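# Remove the blue cap from the exhaust cylinder

## Task

Lift the blue cap off the exhaust cylinder and leave it resting on the table top, away from the pump. It must stay there on its own once the robot lets go, and it must not end up off the table.

## Robot and tools

Robot: two arms, left_arm and right_arm. Each carries a four-digit hand with index, middle, ring and thumb. The right arm has a right hand and the left arm has its mirror-image left hand.

Scene frame: the origin is at table-top height, halfway between the nominal arm bases. +z is up, +x points out over the table, and +y is toward the left_arm's side. Image left and right do not follow the arm names. The calibrated bases are left_arm at (-0.039, +0.238, +0.029) m and right_arm at (+0.041, -0.297, +0.014) m, both turned almost not at all.

Hand point axes (right hand): +z runs along the straight fingers toward the tips, +x runs across the palm away from the thumb, and +y points out of the palm face. On the left hand, +x points toward the thumb. A fixed mast sits at the wrist on the palm side and can strike objects. Each fingertip has a rubber end about 0.03 m long.

execute_actions(actions, cameras): actions is a list of actions. Each action is a table of at most 15 rows, one row per 1/30 s step, so one action lasts 0.5 s. A table with fewer rows repeats its last row to fill the 15 steps. Every row is a single flat list of 48 numbers covering both arms, each in [-1, 1], in this order:
1-6: left_arm dx, dy, dz, rx, ry, rz.
7-22: left hand motor goals.
23-24: left current_limit, speed.
25-30: right_arm dx, dy, dz, rx, ry, rz.
31-46: right hand motor goals.
47-48: right current_limit, speed.

The arm numbers are offsets, not poses. They are measured along the scene-frame axes from the arm's Hand target as it stood when that action began. Every row of an action counts from that same starting point, not from the row before it. Sending the same offset again in a new action moves the arm further. Scale: 1.0 means 0.6 m of translation or 180 degrees of rotation. rx, ry, rz together form one rotation vector, applied about the Hand target's position. A translation longer than 1.0 may be cut back along its direction. All zeros means hold the current target. At each step the controller keeps the commanded orientation within 40 degrees of the measured one. The arm may fall short of a target; if so, send the remaining gap as a new offset. Arms sag under load, the right one especially, so you may need to aim higher.

The hand motor goals are absolute. Each one sets a hinge angle scaled between its two stops. The order is index_abd, index_mcp, index_pip, index_dip, middle_abd, middle_mcp, middle_pip, middle_dip, ring_abd, ring_mcp, ring_pip, ring_dip, thumb_cmc, thumb_axl, thumb_mcp, thumb_ipl.
- Straight values: abd 0.00, mcp -0.75, pip -0.58, dip -0.70, thumb_cmc -0.71, thumb_axl -0.68, thumb_mcp -0.23, thumb_ipl -0.17.
- Moving toward +1 curls a finger toward the palm, or swings the thumb around in front of the palm.
- current_limit maps -1..+1 onto 0..550 mA for every motor, with a floor of 11 mA.
- speed sets the hinge goal rate to (speed+1)/2 of 8.5 rad/s.
- The starting values are current_limit +0.4 and speed -0.6.
- A 0 in a hand slot is a real goal. To leave a hand unchanged, copy back its hand_goal, hand_current_limit and hand_speed.
- Grip force comes from setting the goal past the object's surface.

cameras: a list of names: cam_head_left, cam_head_right, cam_high, cam_left_wrist, cam_right_wrist, or ["all"]. [] means none. If omitted, you get all cameras when actions is empty and none otherwise. Any unknown name invalidates the whole call. An empty actions list shows the current state plus images.

zoom_image(camera, region): gives an enlarged view of part of that camera's latest image. region is [x0, y0, x1, y1] in pixels from the top-left corner, at most 504 by 504. It only works on cameras included in the newest images. Head and high cameras are 896x504; wrist cameras are 672x504 and use fisheye lenses.

read_manual(section): returns only licence texts and does not move anything. finished_scene(scene): ends the scene and cannot be undone. Call it only once the cap rests on the table clear of the pump and no longer needs the robot.

Results for each arm:
- end_effector_position (m) and end_effector_quat_wxyz for the hand point, in the scene frame. These can be a few cm off, more at long reach.
- Hand target: the last commanded pose after clipping. The next offsets count from it.
- Joint positions, velocities and torques. Velocities may simply read "within noise". Torques include the arm's own weight and are noisy.
- For each hand: hand_goal, hand_measured, hand_current_ma, and hand_state per motor. hand_state is moving, goal, blocked or overload.
- hand_current_limit and hand_speed.
- Possibly MOTOR HOT or fault lines.
Resting a few cm from the target does not by itself mean contact.

Avoid:
- Dropping the cap, releasing it while it is still moving, or knocking anything off the table.
- Slamming or pushing hard into the pump, the table or fixed parts.
- Any hit or press between the two arms, including one hand closing on the other's fingers.
- Holding a finger at 495 mA or more: after 5 s the motor shuts down for 10 s.
- Long stretched-out holds, or pushing toward unreachable poses. Both heat the motors, and at 100 °C the arm drops and stops for 30-60 s.

To stop a push against something, command the target back beyond where the hand point now is. Keep in mind that the scene keeps running while you think, with the robot holding its last command.

Each tool is called after "Emit:" as name(argument=value, ...) on one line, values as JSON.

## Session

Emit:
execute_actions(actions=[])

Scene clock: 0.00 s.
left_arm: end_effector_position=(+0.1430, -0.2244, +0.2219) hand_goal=(+0.000, -0.754, -0.576, -0.696, +0.000, -0.754, -0.576, -0.696, +0.000, -0.754, -0.576, -0.696, -0.714, -0.678, -0.226, -0.168) hand_measured=(+0.000, -0.754, -0.576, -0.696, +0.000, -0.754, -0.576, -0.696, +0.000, -0.754, -0.576, -0.696, -0.714, -0.678, -0.226, -0.168) hand_current_ma=(+0, +0, +0, +0, +0, +0, +0, +0, +0, +0, +0, +0, +0, +0, +0, +0) hand_state=(goal, goal, goal, goal, goal, goal, goal, goal, goal, goal, goal, goal, goal, goal, goal, goal) hand_current_limit=0.40 hand_speed=-0.60 end_effector_quat_wxyz=(+0.248, +0.898, -0.363, -0.033) | right_arm: end_effector_position=(+0.6628, -0.2608, +0.2097) hand_goal=(+0.000, -0.754, -0.576, -0.696, +0.000, -0.754, -0.576, -0.696, +0.000, -0.754, -0.576, -0.696, -0.714, -0.678, -0.226, -0.168) hand_measured=(+0.000, -0.754, -0.576, -0.696, +0.000, -0.754, -0.576, -0.696, +0.000, -0.754, -0.576, -0.696, -0.714, -0.678, -0.226, -0.168) hand_current_ma=(+0, +0, +0, +0, +0, +0, +0, +0, +0, +0, +0, +0, +0, +0, +0, +0) hand_state=(goal, goal, goal, goal, goal, overload, goal, goal, goal, goal, goal, goal, goal, goal, goal, goal) hand_current_limit=0.40 hand_speed=-0.60 end_effector_quat_wxyz=(+0.220, +0.161, +0.924, +0.269)
Joint positions: left_arm=[-0.95 1.453 1.076 -0.995 0.469 1.402] | right_arm=[-0.189 1.681 1.241 -0.642 -0.537 -1.277]
Joint velocities: within noise
Joint torques (N m): no reading
Heat: left arm: hottest elbow 39 °C; right arm: hottest elbow 46 °C.
Hand target: left_arm +0.1475, -0.2296, +0.2275; +0.251, +0.896, -0.364, -0.027 | right_arm +0.6692, -0.2620, +0.2149; +0.227, +0.159, +0.923, +0.269

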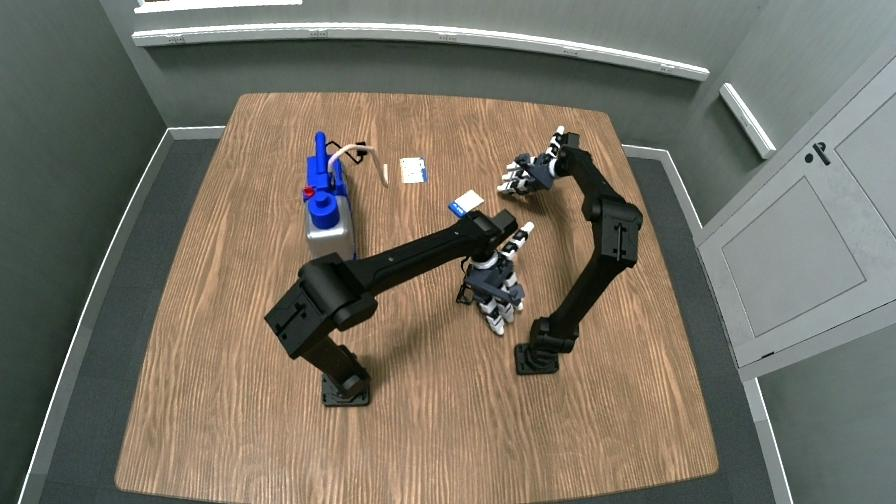

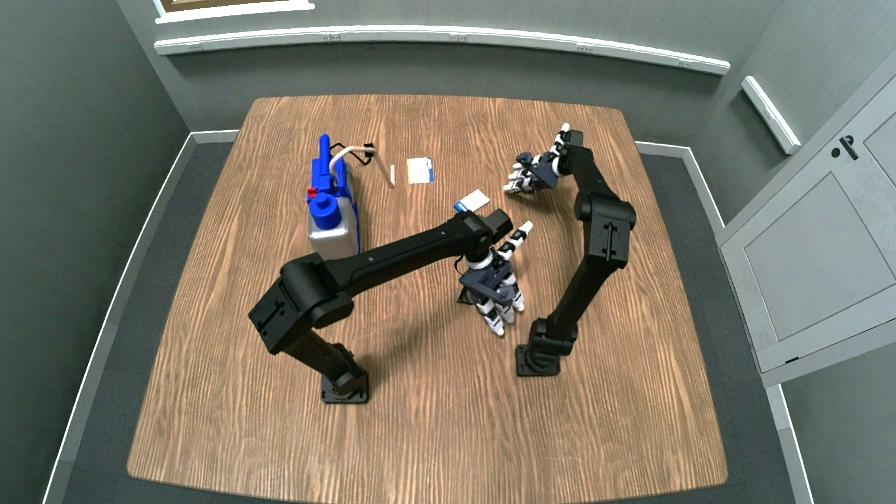

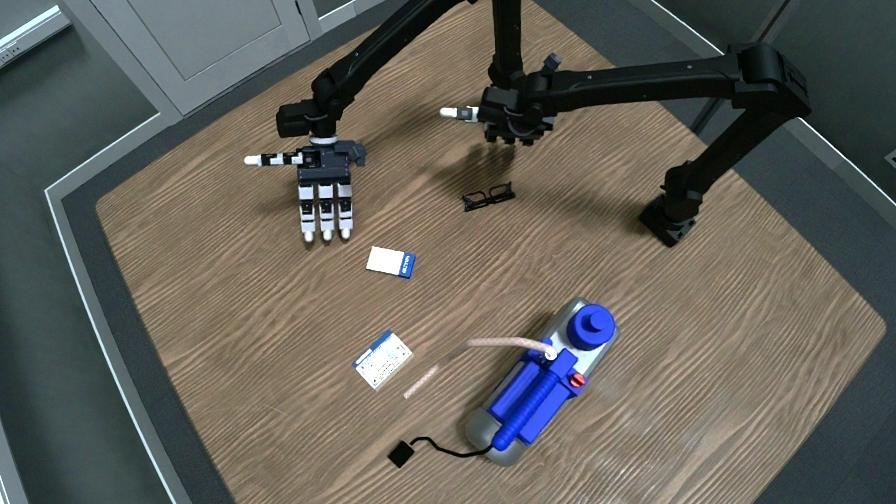

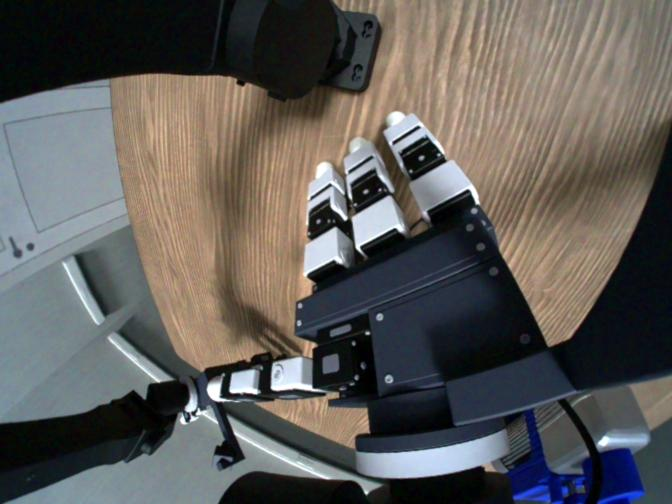

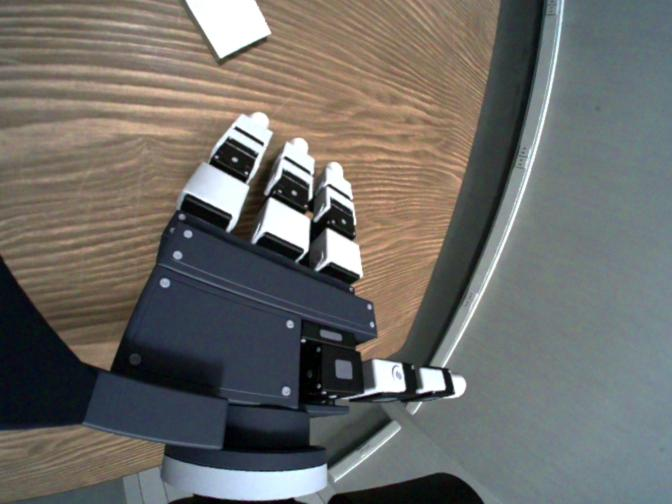

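Emit:
zoom_image(camera="cam_high", region=[540, 290, 640, 390])

Emit:
zoom_image(camera="cam_high", region=[570, 295, 630, 355])

Emit:
zoom_image(camera="cam_head_right", region=[290, 130, 390, 270])

Emit:
zoom_image(camera="cam_head_left", region=[295, 180, 355, 240])

Scaled by 5.040 from the camera's 896x504 image, which has a finer 1280x720 frame.

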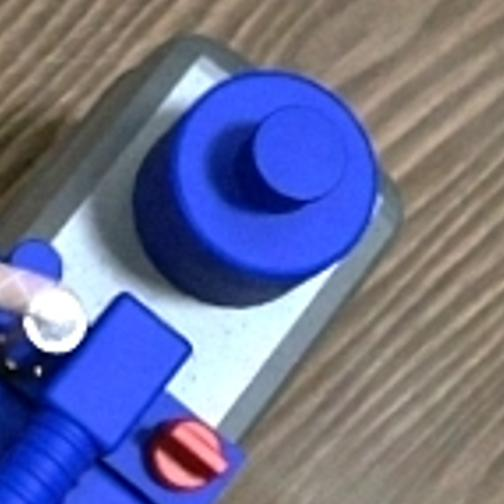

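Scaled by 8.400 from the camera's 896x504 image, which has a finer 1280x720 frame.

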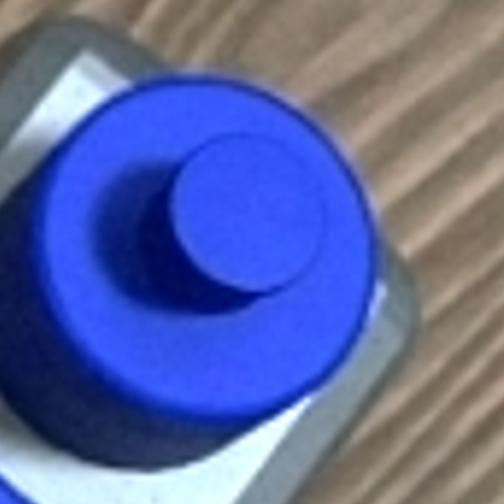

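Scaled by 3.600 from the camera's 896x504 image, which has a finer 1280x720 frame.

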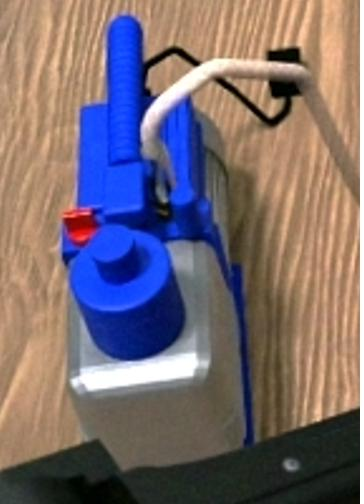

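Scaled by 8.400 from the camera's 896x504 image, which has a finer 1280x720 frame.

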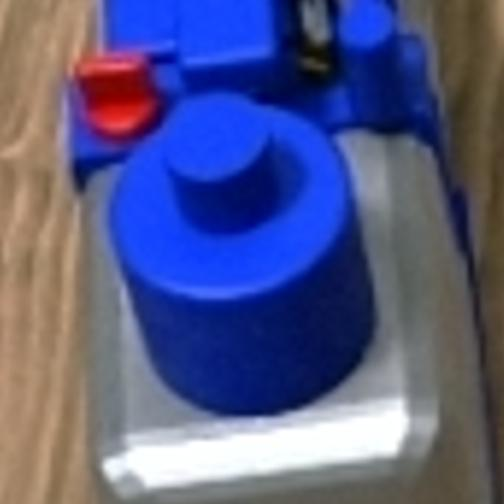

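Emit:
execute_actions(actions=[[[0.03,0.15,0.03,0,0,0,0,-0.754,-0.576,-0.696,0,-0.754,-0.576,-0.696,0,-0.754,-0.576,-0.696,-0.714,-0.678,-0.226,-0.168,0.4,-0.6,0,0,0,0,0,0,0,-0.754,-0.576,-0.696,0,-0.754,-0.576,-0.696,0,-0.754,-0.576,-0.696,-0.714,-0.678,-0.226,-0.168,0.4,-0.6]],[[0.04,0.15,0.07,0.0891,-0.0348,0.0244,0,-0.754,-0.576,-0.696,0,-0.754,-0.576,-0.696,0,-0.754,-0.576,-0.696,-0.714,-0.678,-0.226,-0.168,0.4,-0.6,0,0,0,0,0,0,0,-0.754,-0.576,-0.696,0,-0.754,-0.576,-0.696,0,-0.754,-0.576,-0.696,-0.714,-0.678,-0.226,-0.168,0.4,-0.6]],[[0.07,0.13,0.09,0.0891,-0.0348,0.0244,0,-0.754,-0.576,-0.696,0,-0.754,-0.576,-0.696,0,-0.754,-0.576,-0.696,-0.714,-0.678,-0.226,-0.168,0.4,-0.6,0,0,0,0,0,0,0,-0.754,-0.576,-0.696,0,-0.754,-0.576,-0.696,0,-0.754,-0.576,-0.696,-0.714,-0.678,-0.226,-0.168,0.4,-0.6]]], cameras=["cam_head_right","cam_high"])

Scene clock: 213.67 s.
left_arm: end_effector_position=(+0.2232, +0.0275, +0.3263) hand_goal=(+0.000, -0.754, -0.576, -0.696, +0.000, -0.754, -0.576, -0.696, +0.000, -0.754, -0.576, -0.696, -0.714, -0.678, -0.226, -0.168) hand_measured=(+0.000, -0.752, -0.576, -0.696, +0.000, -0.752, -0.576, -0.696, +0.000, -0.752, -0.576, -0.696, -0.716, -0.678, -0.222, -0.168) hand_current_ma=(+0, +1, +0, +0, +0, +1, +0, +0, +0, +1, +0, +0, -1, +0, +3, +0) hand_state=(goal, goal, goal, goal, goal, goal, goal, goal, goal, goal, goal, goal, goal, goal, goal, goal) hand_current_limit=0.40 hand_speed=-0.60 end_effector_quat_wxyz=(-0.035, +0.954, -0.299, +0.002) | right_arm: end_effector_position=(+0.6628, -0.2608, +0.2097) hand_goal=(+0.000, -0.754, -0.576, -0.696, +0.000, -0.754, -0.576, -0.696, +0.000, -0.754, -0.576, -0.696, -0.714, -0.678, -0.226, -0.168) hand_measured=(+0.000, -0.756, -0.576, -0.696, +0.000, -0.926, -0.576, -0.696, +0.000, -0.756, -0.576, -0.696, -0.716, -0.678, -0.224, -0.168) hand_current_ma=(+0, -2, -1, +0, +0, +0, -1, +0, +0, -3, -1, +0, -4, +1, +2, +0) hand_state=(goal, goal, goal, goal, goal, overload, goal, goal, goal, goal, goal, goal, goal, goal, goal, goal) hand_current_limit=0.40 hand_speed=-0.60 end_effector_quat_wxyz=(+0.220, +0.161, +0.924, +0.269)
Joint positions: left_arm=[-0.512 1.182 1.296 -1.692 -0.069 1.728] | right_arm=[-0.189 1.681 1.241 -0.642 -0.537 -1.277]
Joint torques (N m): left_arm=[0.5 -7.94 10.89 -0.08 -0.07 0.14] | right_arm=[-0.85 -14.56 10.52 0.79 -0.57 -0.14]
Heat: left arm: hottest elbow 47 °C; right arm: hottest elbow 53 °C.
Hand target: left_arm +0.2315, +0.0283, +0.3415; -0.044, +0.953, -0.299, -0.010 | right_arm +0.6692, -0.2620, +0.2149; +0.227, +0.159, +0.923, +0.269
Off the commanded pose: left_arm 0.017 m, 2 deg | right_arm 0.008 m, 1 deg.
joint sent to its limit (left arm) — joint 4 (wrist pitch), lower limit. The joint targets are off in orientation, not in position.
Images, in order (width x height): cam_head_right 896x504, cam_high 896x504.

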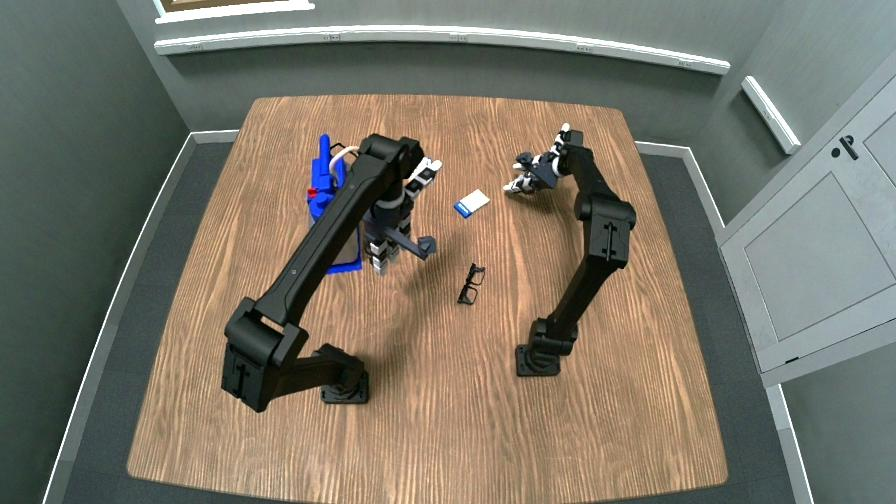

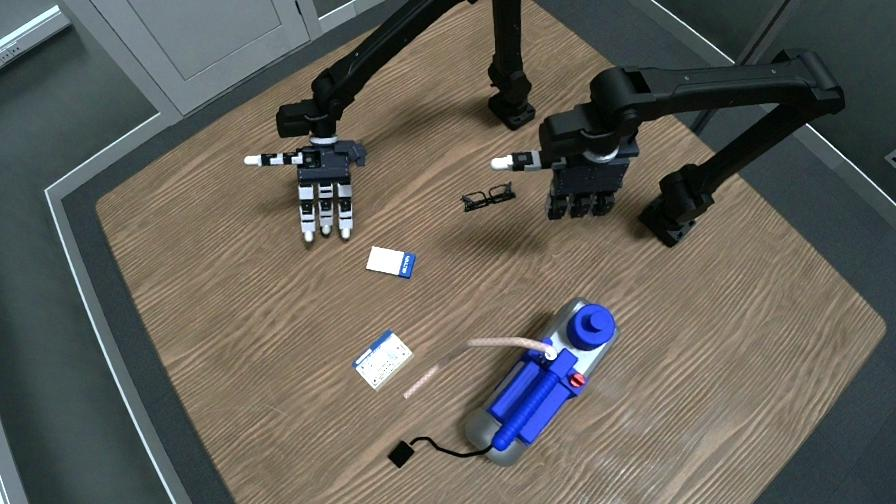

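Emit:
execute_actions(actions=[[[0.04,0.04,0.12,0.0891,-0.0348,0.0244,0,-0.754,-0.576,-0.696,0,-0.754,-0.576,-0.696,0,-0.754,-0.576,-0.696,-0.714,-0.678,-0.226,-0.168,0.4,-0.6,0,0,0,0,0,0,0,-0.754,-0.576,-0.696,0,-0.754,-0.576,-0.696,0,-0.754,-0.576,-0.696,-0.714,-0.678,-0.226,-0.168,0.4,-0.6]],[[0.06,0.09,0.1,0.0891,-0.0348,0.0244,0,-0.754,-0.576,-0.696,0,-0.754,-0.576,-0.696,0,-0.754,-0.576,-0.696,-0.714,-0.678,-0.226,-0.168,0.4,-0.6,0,0,0,0,0,0,0,-0.754,-0.576,-0.696,0,-0.754,-0.576,-0.696,0,-0.754,-0.576,-0.696,-0.714,-0.678,-0.226,-0.168,0.4,-0.6]],[[0.06,0.12,0.05,0.0891,-0.0348,0.0244,0,-0.754,-0.576,-0.696,0,-0.754,-0.576,-0.696,0,-0.754,-0.576,-0.696,-0.714,-0.678,-0.226,-0.168,0.4,-0.6,0,0,0,0,0,0,0,-0.754,-0.576,-0.696,0,-0.754,-0.576,-0.696,0,-0.754,-0.576,-0.696,-0.714,-0.678,-0.226,-0.168,0.4,-0.6]],[[0.07,0.14,0,0.0891,-0.0348,0.0244,0,0.233,-0.577,-0.696,0,0.233,-0.577,-0.696,0,-0.754,-0.576,-0.696,0.571,-0.678,-0.34,-0.168,0.4,-0.6,0,0,0,0,0,0,0,-0.754,-0.576,-0.696,0,-0.754,-0.576,-0.696,0,-0.754,-0.576,-0.696,-0.714,-0.678,-0.226,-0.168,0.4,-0.6]],[[0.0675,0.138,-0.05,0.0891,-0.0348,0.0244,0,0.233,-0.577,-0.696,0,0.233,-0.577,-0.696,0,-0.754,-0.576,-0.696,0.571,-0.678,-0.34,-0.168,0.4,-0.6,0,0,0,0,0,0,0,-0.754,-0.576,-0.696,0,-0.754,-0.576,-0.696,0,-0.754,-0.576,-0.696,-0.714,-0.678,-0.226,-0.168,0.4,-0.6]]], cameras=["cam_head_right","cam_high","cam_left_wrist"])

Scene clock: 232.20 s.
left_arm: end_effector_position=(+0.4033, +0.3446, +0.4743) hand_goal=(+0.000, +0.232, -0.578, -0.696, +0.000, +0.232, -0.578, -0.696, +0.000, -0.754, -0.576, -0.696, +0.570, -0.678, -0.340, -0.168) hand_measured=(+0.000, +0.234, -0.576, -0.696, +0.000, +0.234, -0.576, -0.696, +0.000, -0.740, -0.574, -0.696, +0.568, -0.678, -0.336, -0.168) hand_current_ma=(+0, +1, +1, +0, +0, +1, +1, +0, +0, +17, +1, +0, -1, +0, +2, +0) hand_state=(goal, goal, goal, goal, goal, goal, goal, goal, goal, goal, goal, goal, goal, goal, goal, goal) hand_current_limit=0.40 hand_speed=-0.60 end_effector_quat_wxyz=(+0.704, -0.706, +0.062, -0.047) | right_arm: end_effector_position=(+0.6628, -0.2608, +0.2097) hand_goal=(+0.000, -0.754, -0.576, -0.696, +0.000, -0.754, -0.576, -0.696, +0.000, -0.754, -0.576, -0.696, -0.714, -0.678, -0.226, -0.168) hand_measured=(+0.000, -0.756, -0.576, -0.696, +0.000, -0.926, -0.576, -0.696, +0.000, -0.756, -0.576, -0.696, -0.716, -0.678, -0.224, -0.168) hand_current_ma=(+0, -2, -1, +0, +0, +0, -1, +0, +0, -3, -1, +0, -4, +1, +2, +0) hand_state=(goal, goal, goal, goal, goal, overload, goal, goal, goal, goal, goal, goal, goal, goal, goal, goal) hand_current_limit=0.40 hand_speed=-0.60 end_effector_quat_wxyz=(+0.220, +0.161, +0.924, +0.269)
Joint positions: left_arm=[-0.215 1.385 1.621 -1.675 -1.565 1.724] | right_arm=[-0.189 1.681 1.241 -0.642 -0.537 -1.277]
Joint torques (N m): left_arm=[-0.15 -10.81 8.4 0.98 -1.2 -0.16] | right_arm=[-0.91 -13.63 10.63 1.22 -0.56 -0.1]
Heat: left arm: hottest elbow 49 °C; right arm: hottest elbow 53 °C.
Hand target: left_arm +0.4100, +0.3452, +0.4735; +0.706, -0.707, +0.030, -0.032 | right_arm +0.6692, -0.2620, +0.2149; +0.227, +0.159, +0.923, +0.269
Off the commanded pose: left_arm 0.007 m, 4 deg | right_arm 0.008 m, 1 deg.
Images, in order (width x height): cam_head_right 896x504, cam_high 896x504, cam_left_wrist 672x504.

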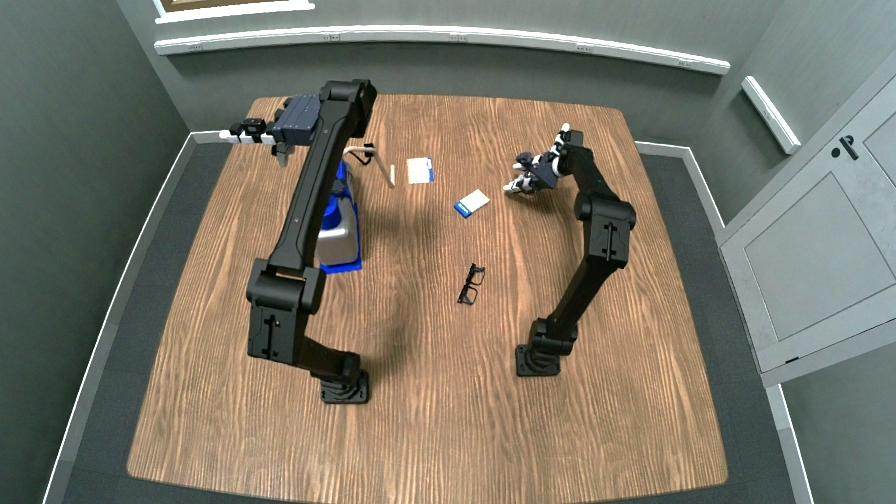

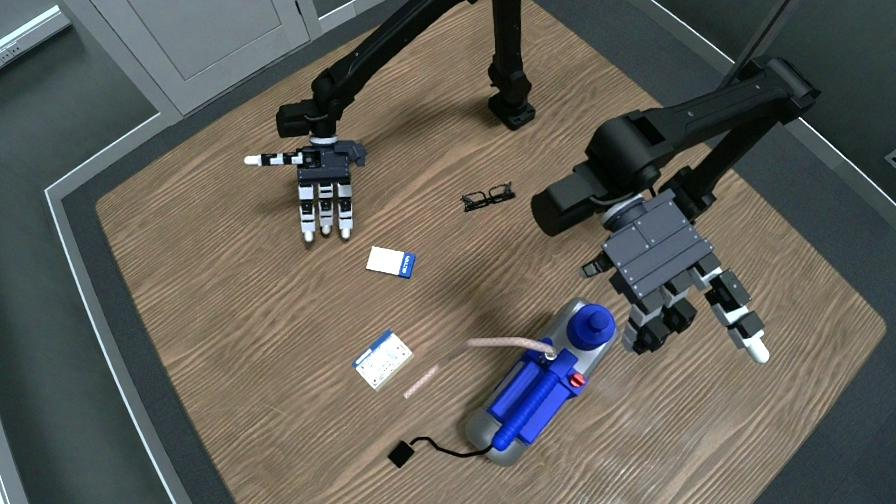

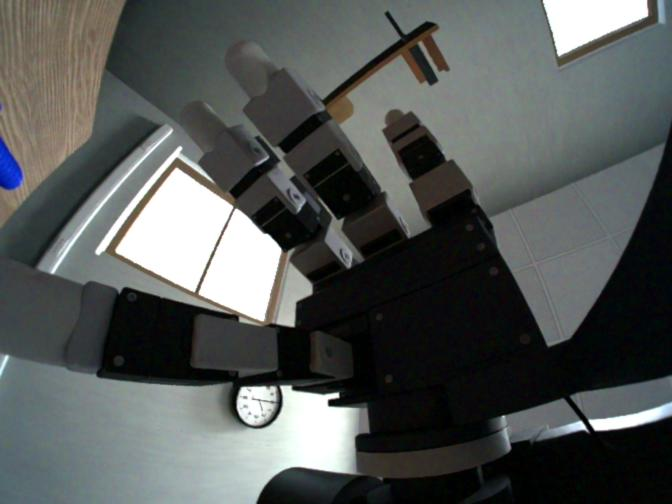

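Emit:
zoom_image(camera="cam_high", region=[560, 240, 700, 380])

Emit:
zoom_image(camera="cam_head_right", region=[260, 110, 380, 230])

Scaled by 3.600 from the camera's 896x504 image, which has a finer 1280x720 frame.

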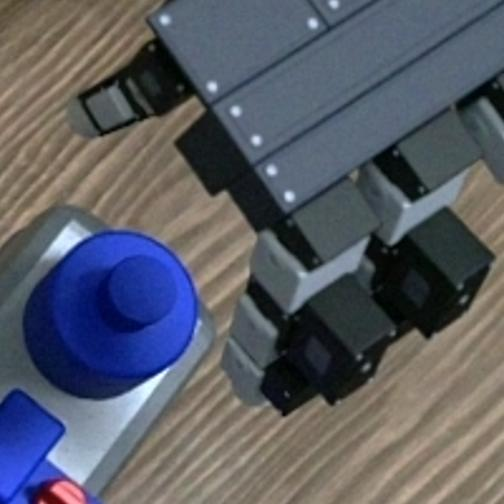

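Scaled by 4.200 from the camera's 896x504 image, which has a finer 1280x720 frame.

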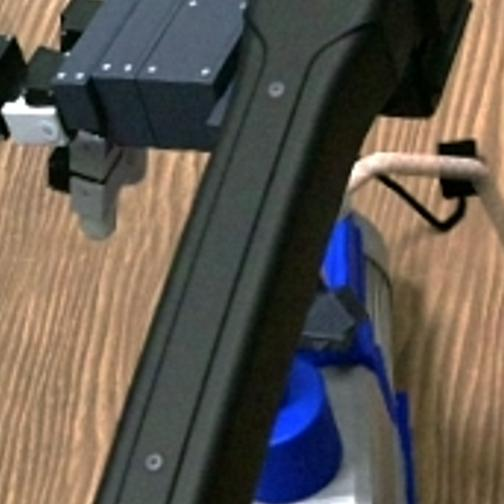

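Emit:
execute_actions(actions=[[[0.027,-0.015,-0.12,0,0,0,0,0.233,-0.577,-0.696,0,0.233,-0.577,-0.696,0,-0.754,-0.576,-0.696,0.571,-0.678,-0.34,-0.168,0.4,-0.6,0,0,0,0,0,0,0,-0.754,-0.576,-0.696,0,-0.754,-0.576,-0.696,0,-0.754,-0.576,-0.696,-0.714,-0.678,-0.226,-0.168,0.4,-0.6]]], cameras=["cam_head_left","cam_high","cam_left_wrist"])

Emit:
zoom_image(camera="cam_left_wrist", region=[0, 0, 300, 300])

Emit:
zoom_image(camera="cam_high", region=[560, 260, 680, 380])

Scene clock: 269.07 s.
left_arm: end_effector_position=(+0.4188, +0.3417, +0.4066) hand_goal=(+0.000, +0.232, -0.578, -0.696, +0.000, +0.232, -0.578, -0.696, +0.000, -0.754, -0.576, -0.696, +0.570, -0.678, -0.340, -0.168) hand_measured=(+0.000, +0.234, -0.576, -0.696, +0.000, +0.234, -0.576, -0.696, +0.000, -0.740, -0.574, -0.696, +0.568, -0.678, -0.336, -0.168) hand_current_ma=(+0, +1, +1, +0, +0, +1, +1, +0, +0, +17, +1, +0, -1, +0, +2, +0) hand_state=(goal, goal, goal, goal, goal, goal, goal, goal, goal, goal, goal, goal, goal, goal, goal, goal) hand_current_limit=0.40 hand_speed=-0.60 end_effector_quat_wxyz=(+0.701, -0.709, +0.058, -0.051) | right_arm: end_effector_position=(+0.6628, -0.2608, +0.2097) hand_goal=(+0.000, -0.754, -0.576, -0.696, +0.000, -0.754, -0.576, -0.696, +0.000, -0.754, -0.576, -0.696, -0.714, -0.678, -0.226, -0.168) hand_measured=(+0.000, -0.756, -0.576, -0.696, +0.000, -0.926, -0.576, -0.696, +0.000, -0.756, -0.576, -0.696, -0.716, -0.678, -0.224, -0.168) hand_current_ma=(+0, -2, -1, +0, +0, +0, -1, +0, +0, -3, -1, +0, -4, +1, +2, +0) hand_state=(goal, goal, goal, goal, goal, overload, goal, goal, goal, goal, goal, goal, goal, goal, goal, goal) hand_current_limit=0.40 hand_speed=-0.60 end_effector_quat_wxyz=(+0.220, +0.161, +0.924, +0.269)
Joint positions: left_arm=[-0.215 1.417 1.477 -1.598 -1.559 1.613] | right_arm=[-0.189 1.681 1.241 -0.642 -0.537 -1.277]
Joint torques (N m): left_arm=[-1.26 -11.11 8.03 0.68 -1.13 -0.16] | right_arm=[0.15 -14.45 10.3 1.16 -0.56 -0.08]
Heat: left arm: hottest elbow 49 °C; right arm: hottest elbow 53 °C.
Hand target: left_arm +0.4262, +0.3362, +0.4015; +0.706, -0.707, +0.030, -0.032 | right_arm +0.6692, -0.2620, +0.2149; +0.227, +0.159, +0.923, +0.269
Off the commanded pose: left_arm 0.010 m, 4 deg | right_arm 0.008 m, 1 deg.
Images, in order (width x height): cam_head_left 896x504, cam_high 896x504, cam_left_wrist 672x504.

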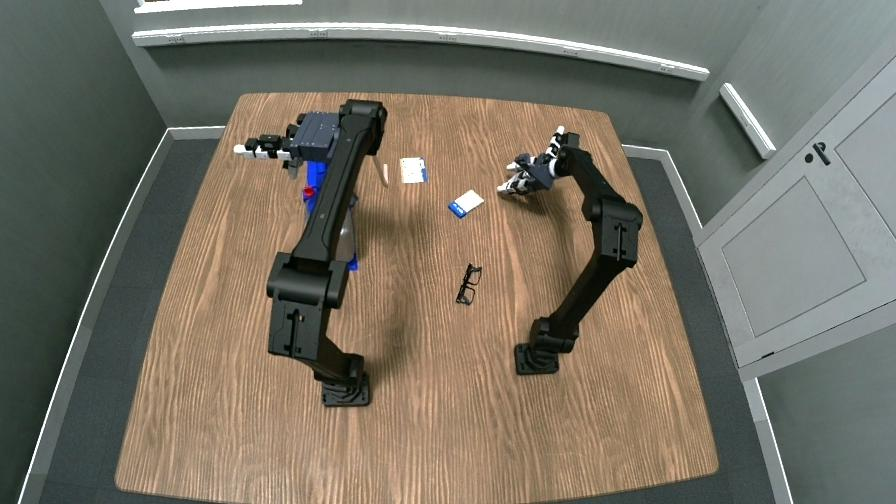

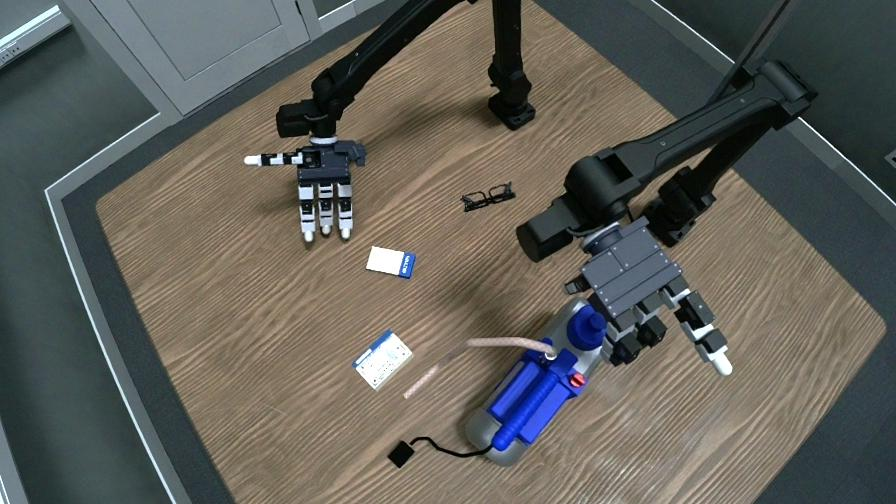

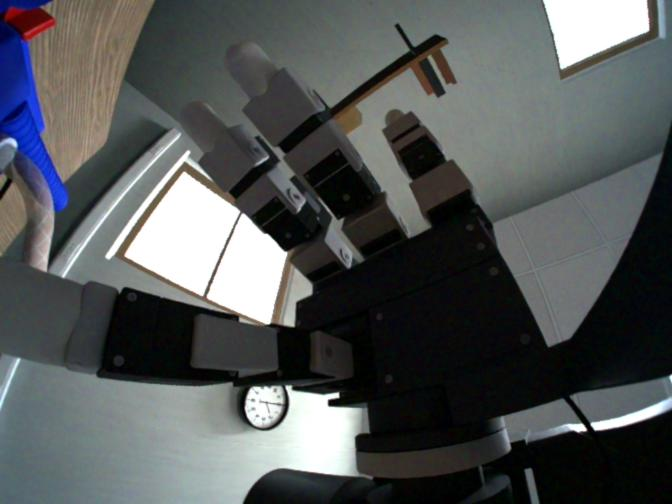

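Scaled by 1.680 from the camera's 672x504 image, which has a finer 960x720 frame.

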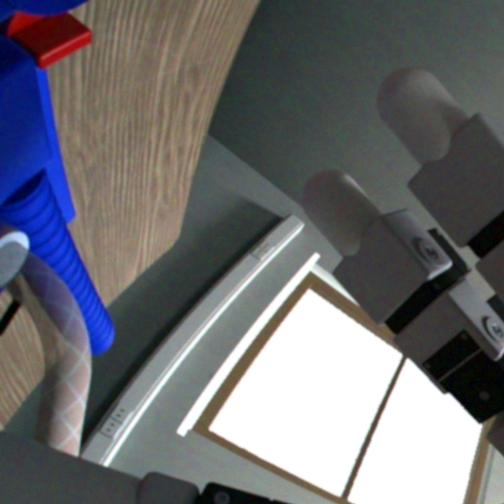

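Scaled by 4.200 from the camera's 896x504 image, which has a finer 1280x720 frame.

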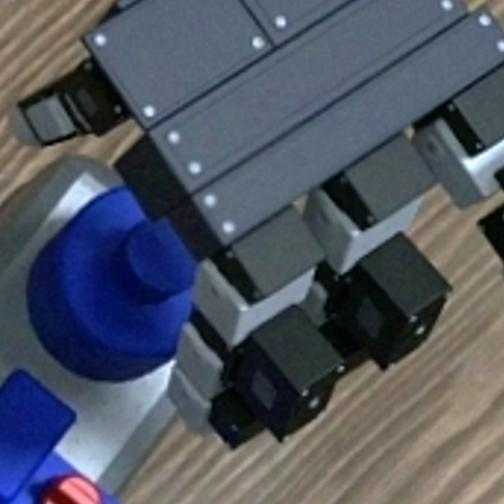

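Emit:
execute_actions(actions=[[[-0.012,0.003,-0.065,0,0,0,0,0.233,-0.577,-0.696,0,0.233,-0.577,-0.696,0,-0.754,-0.576,-0.696,0.571,-0.678,-0.34,-0.168,0.4,-0.6,0,0,0,0,0,0,0,-0.754,-0.576,-0.696,0,-0.754,-0.576,-0.696,0,-0.754,-0.576,-0.696,-0.714,-0.678,-0.226,-0.168,0.4,-0.6]]], cameras=["cam_head_left","cam_high","cam_left_wrist","cam_head_right"])

Emit:
zoom_image(camera="cam_left_wrist", region=[0, 0, 300, 300])

Emit:
zoom_image(camera="cam_high", region=[560, 260, 680, 380])

Emit:
zoom_image(camera="cam_head_left", region=[260, 110, 380, 230])

Scene clock: 292.20 s.
left_arm: end_effector_position=(+0.4140, +0.3421, +0.3688) hand_goal=(+0.000, +0.232, -0.578, -0.696, +0.000, +0.232, -0.578, -0.696, +0.000, -0.754, -0.576, -0.696, +0.570, -0.678, -0.340, -0.168) hand_measured=(+0.000, +0.234, -0.576, -0.696, +0.000, +0.234, -0.576, -0.696, +0.000, -0.740, -0.574, -0.696, +0.568, -0.678, -0.336, -0.168) hand_current_ma=(+0, +1, +1, +0, +0, +1, +1, +0, +0, +17, +1, +0, -1, +0, +2, +0) hand_state=(goal, goal, goal, goal, goal, goal, goal, goal, goal, goal, goal, goal, goal, goal, goal, goal) hand_current_limit=0.40 hand_speed=-0.60 end_effector_quat_wxyz=(+0.699, -0.711, +0.054, -0.054) | right_arm: end_effector_position=(+0.6628, -0.2608, +0.2097) hand_goal=(+0.000, -0.754, -0.576, -0.696, +0.000, -0.754, -0.576, -0.696, +0.000, -0.754, -0.576, -0.696, -0.714, -0.678, -0.226, -0.168) hand_measured=(+0.000, -0.756, -0.576, -0.696, +0.000, -0.926, -0.576, -0.696, +0.000, -0.756, -0.576, -0.696, -0.716, -0.678, -0.224, -0.168) hand_current_ma=(+0, -2, -1, +0, +0, +0, -1, +0, +0, -3, -1, +0, -4, +1, +2, +0) hand_state=(goal, goal, goal, goal, goal, overload, goal, goal, goal, goal, goal, goal, goal, goal, goal, goal) hand_current_limit=0.40 hand_speed=-0.60 end_effector_quat_wxyz=(+0.220, +0.161, +0.924, +0.269)
Joint positions: left_arm=[-0.215 1.416 1.379 -1.575 -1.555 1.529] | right_arm=[-0.189 1.681 1.241 -0.642 -0.537 -1.277]
Joint torques (N m): left_arm=[-1.08 -10.93 7.76 0.34 -1.1 -0.14] | right_arm=[0.21 -13.98 10.43 1.18 -0.59 -0.08]
Heat: left arm: hottest elbow 49 °C; right arm: hottest elbow 53 °C.
Hand target: left_arm +0.4190, +0.3380, +0.3623; +0.706, -0.707, +0.031, -0.031 | right_arm +0.6692, -0.2620, +0.2149; +0.227, +0.159, +0.923, +0.269
Off the commanded pose: left_arm 0.009 m, 4 deg | right_arm 0.008 m, 1 deg.
Images, in order (width x height): cam_head_left 896x504, cam_head_right 896x504, cam_high 896x504, cam_left_wrist 672x504.

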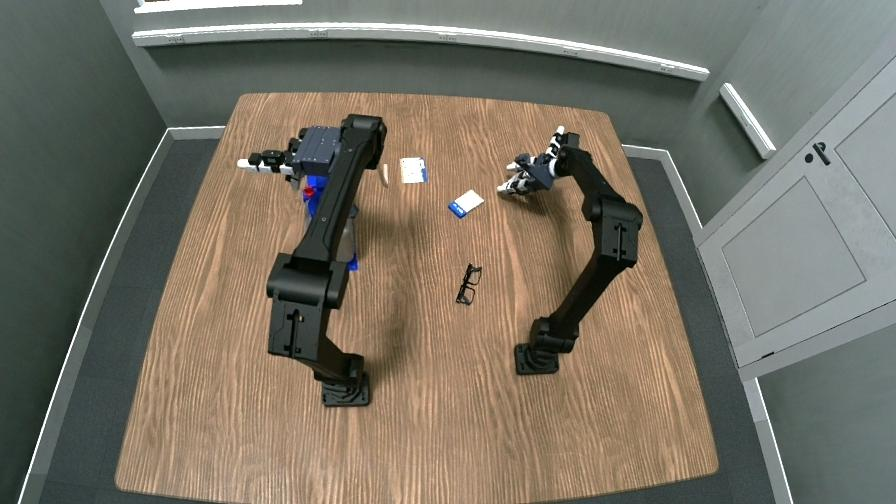

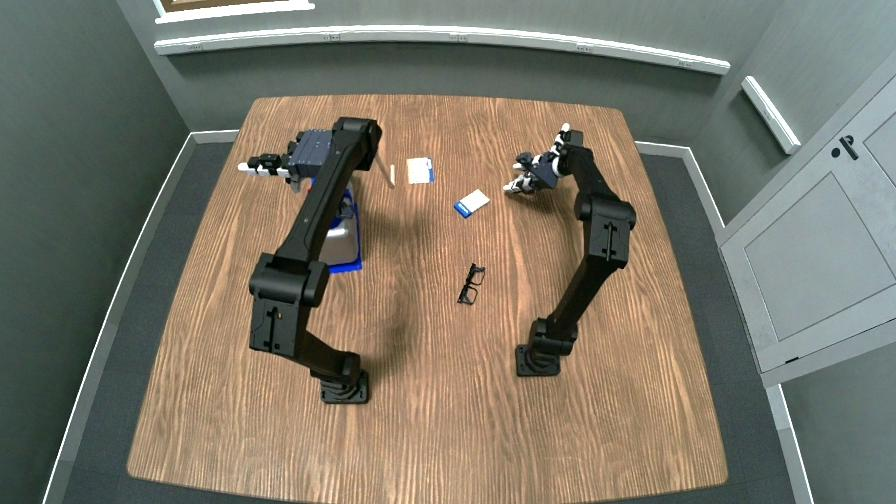

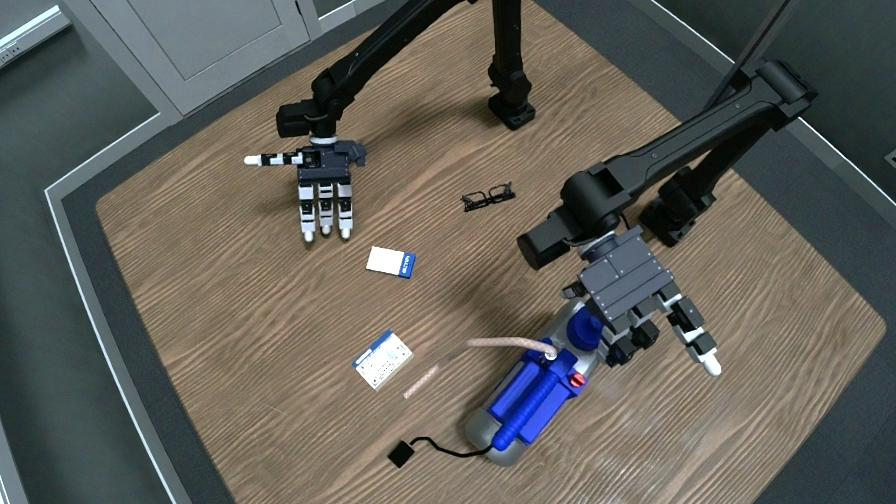

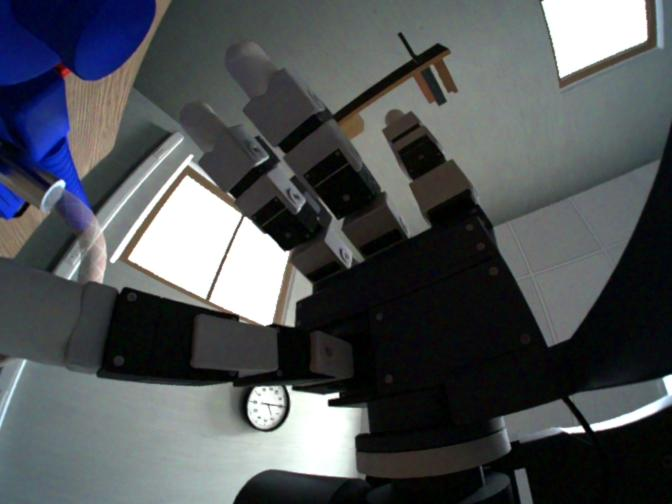

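Scaled by 1.680 from the camera's 672x504 image, which has a finer 960x720 frame.

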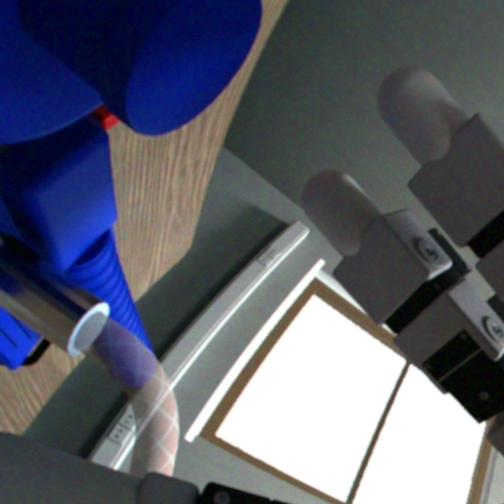

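Scaled by 4.200 from the camera's 896x504 image, which has a finer 1280x720 frame.

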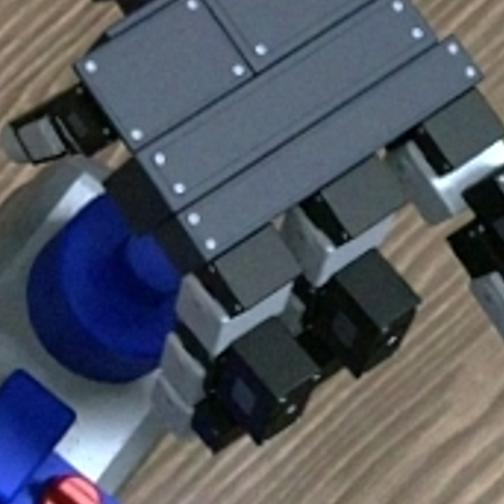

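Scaled by 4.200 from the camera's 896x504 image, which has a finer 1280x720 frame.

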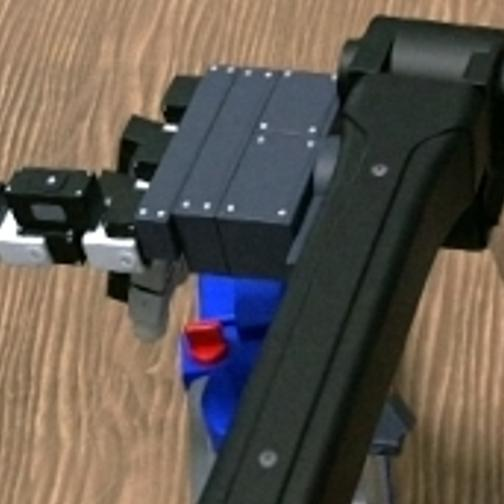

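Emit:
execute_actions(actions=[[[-0.0217,0.005,-0.03,0,0,0,0,0.233,-0.577,-0.696,0,0.233,-0.577,-0.696,0,-0.754,-0.576,-0.696,0.571,-0.678,-0.34,-0.168,0.4,-0.6,0,0,0,0,0,0,0,-0.754,-0.576,-0.696,0,-0.754,-0.576,-0.696,0,-0.754,-0.576,-0.696,-0.714,-0.678,-0.226,-0.168,0.4,-0.6]],[[0,0,-0.04,0,0,0,0,0.233,-0.577,-0.696,0,0.233,-0.577,-0.696,0,-0.754,-0.576,-0.696,0.571,-0.678,-0.34,-0.168,0.4,-0.6,0,0,0,0,0,0,0,-0.754,-0.576,-0.696,0,-0.754,-0.576,-0.696,0,-0.754,-0.576,-0.696,-0.714,-0.678,-0.226,-0.168,0.4,-0.6]]], cameras=["cam_head_left","cam_high","cam_left_wrist"])

Emit:
zoom_image(camera="cam_left_wrist", region=[0, 0, 300, 300])

Emit:
zoom_image(camera="cam_high", region=[550, 270, 670, 390])

Scene clock: 319.17 s.
left_arm: end_effector_position=(+0.4036, +0.3434, +0.3295) hand_goal=(+0.000, +0.232, -0.578, -0.696, +0.000, +0.232, -0.578, -0.696, +0.000, -0.754, -0.576, -0.696, +0.570, -0.678, -0.340, -0.168) hand_measured=(+0.000, +0.234, -0.576, -0.696, +0.000, +0.234, -0.576, -0.696, +0.000, -0.740, -0.574, -0.696, +0.568, -0.678, -0.336, -0.168) hand_current_ma=(+0, +1, +1, +0, +0, +1, +1, +0, +0, +17, +1, +0, -1, +0, +2, +0) hand_state=(goal, goal, goal, goal, goal, goal, goal, goal, goal, goal, goal, goal, goal, goal, goal, goal) hand_current_limit=0.40 hand_speed=-0.60 end_effector_quat_wxyz=(+0.697, -0.713, +0.048, -0.059) | right_arm: end_effector_position=(+0.6628, -0.2608, +0.2097) hand_goal=(+0.000, -0.754, -0.576, -0.696, +0.000, -0.754, -0.576, -0.696, +0.000, -0.754, -0.576, -0.696, -0.714, -0.678, -0.226, -0.168) hand_measured=(+0.000, -0.756, -0.576, -0.696, +0.000, -0.926, -0.576, -0.696, +0.000, -0.756, -0.576, -0.696, -0.716, -0.678, -0.224, -0.168) hand_current_ma=(+0, -2, -1, +0, +0, +0, -1, +0, +0, -3, -1, +0, -4, +1, +2, +0) hand_state=(goal, goal, goal, goal, goal, overload, goal, goal, goal, goal, goal, goal, goal, goal, goal, goal) hand_current_limit=0.40 hand_speed=-0.60 end_effector_quat_wxyz=(+0.220, +0.161, +0.924, +0.269)
Joint positions: left_arm=[-0.215 1.415 1.274 -1.575 -1.55 1.408] | right_arm=[-0.189 1.681 1.241 -0.642 -0.537 -1.277]
Joint torques (N m): left_arm=[-0.79 -10.29 7.34 -0.23 -1.03 -0.15] | right_arm=[-0.97 -14.62 10.62 1.31 -0.62 -0.11]
Heat: left arm: hottest elbow 47 °C; right arm: hottest elbow 53 °C.
Hand target: left_arm +0.4059, +0.3410, +0.3205; +0.706, -0.707, +0.030, -0.032 | right_arm +0.6692, -0.2620, +0.2149; +0.227, +0.159, +0.923, +0.269
Off the commanded pose: left_arm 0.009 m, 4 deg | right_arm 0.008 m, 1 deg.
Images, in order (width x height): cam_head_left 896x504, cam_high 896x504, cam_left_wrist 672x504.

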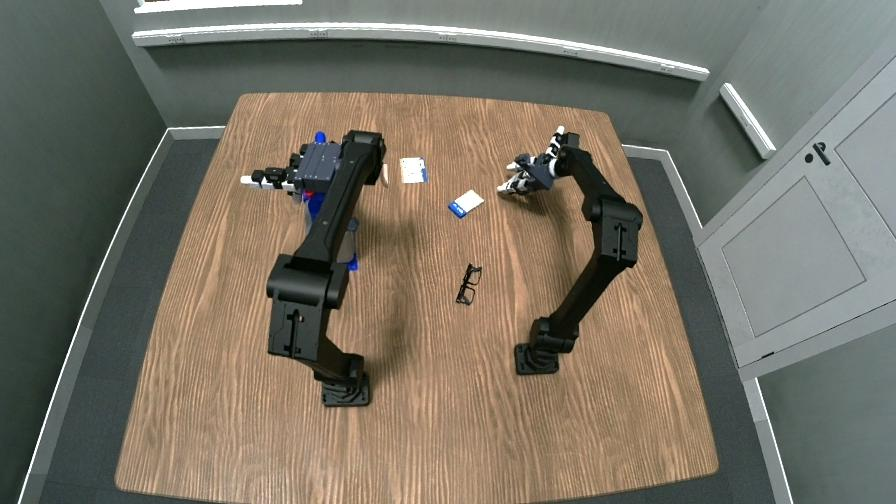

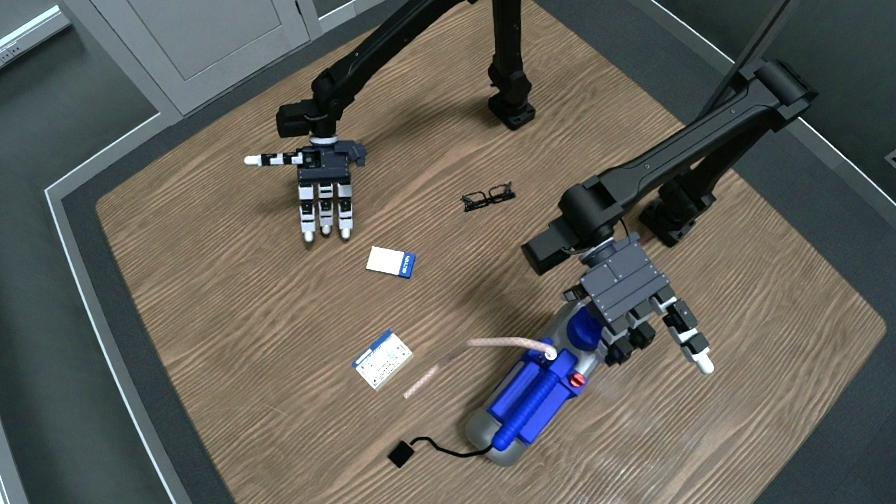

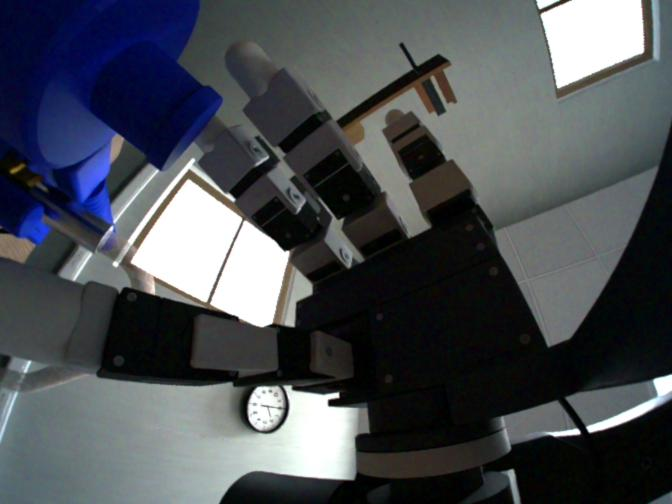

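Scaled by 1.680 from the camera's 672x504 image, which has a finer 960x720 frame.

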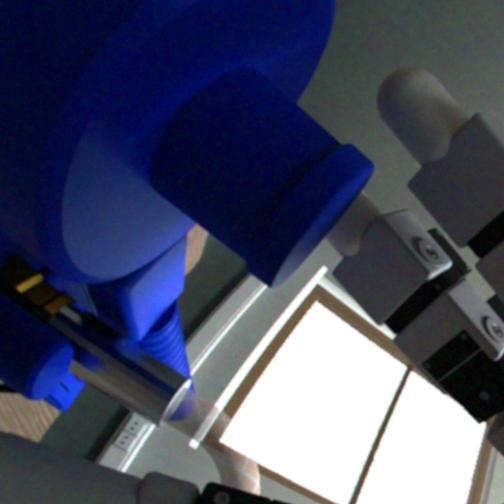

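Scaled by 4.200 from the camera's 896x504 image, which has a finer 1280x720 frame.

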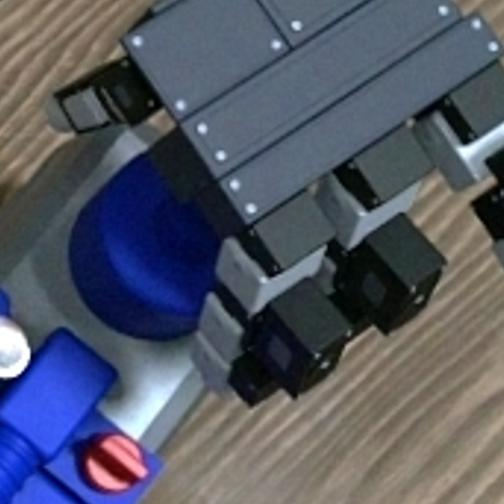

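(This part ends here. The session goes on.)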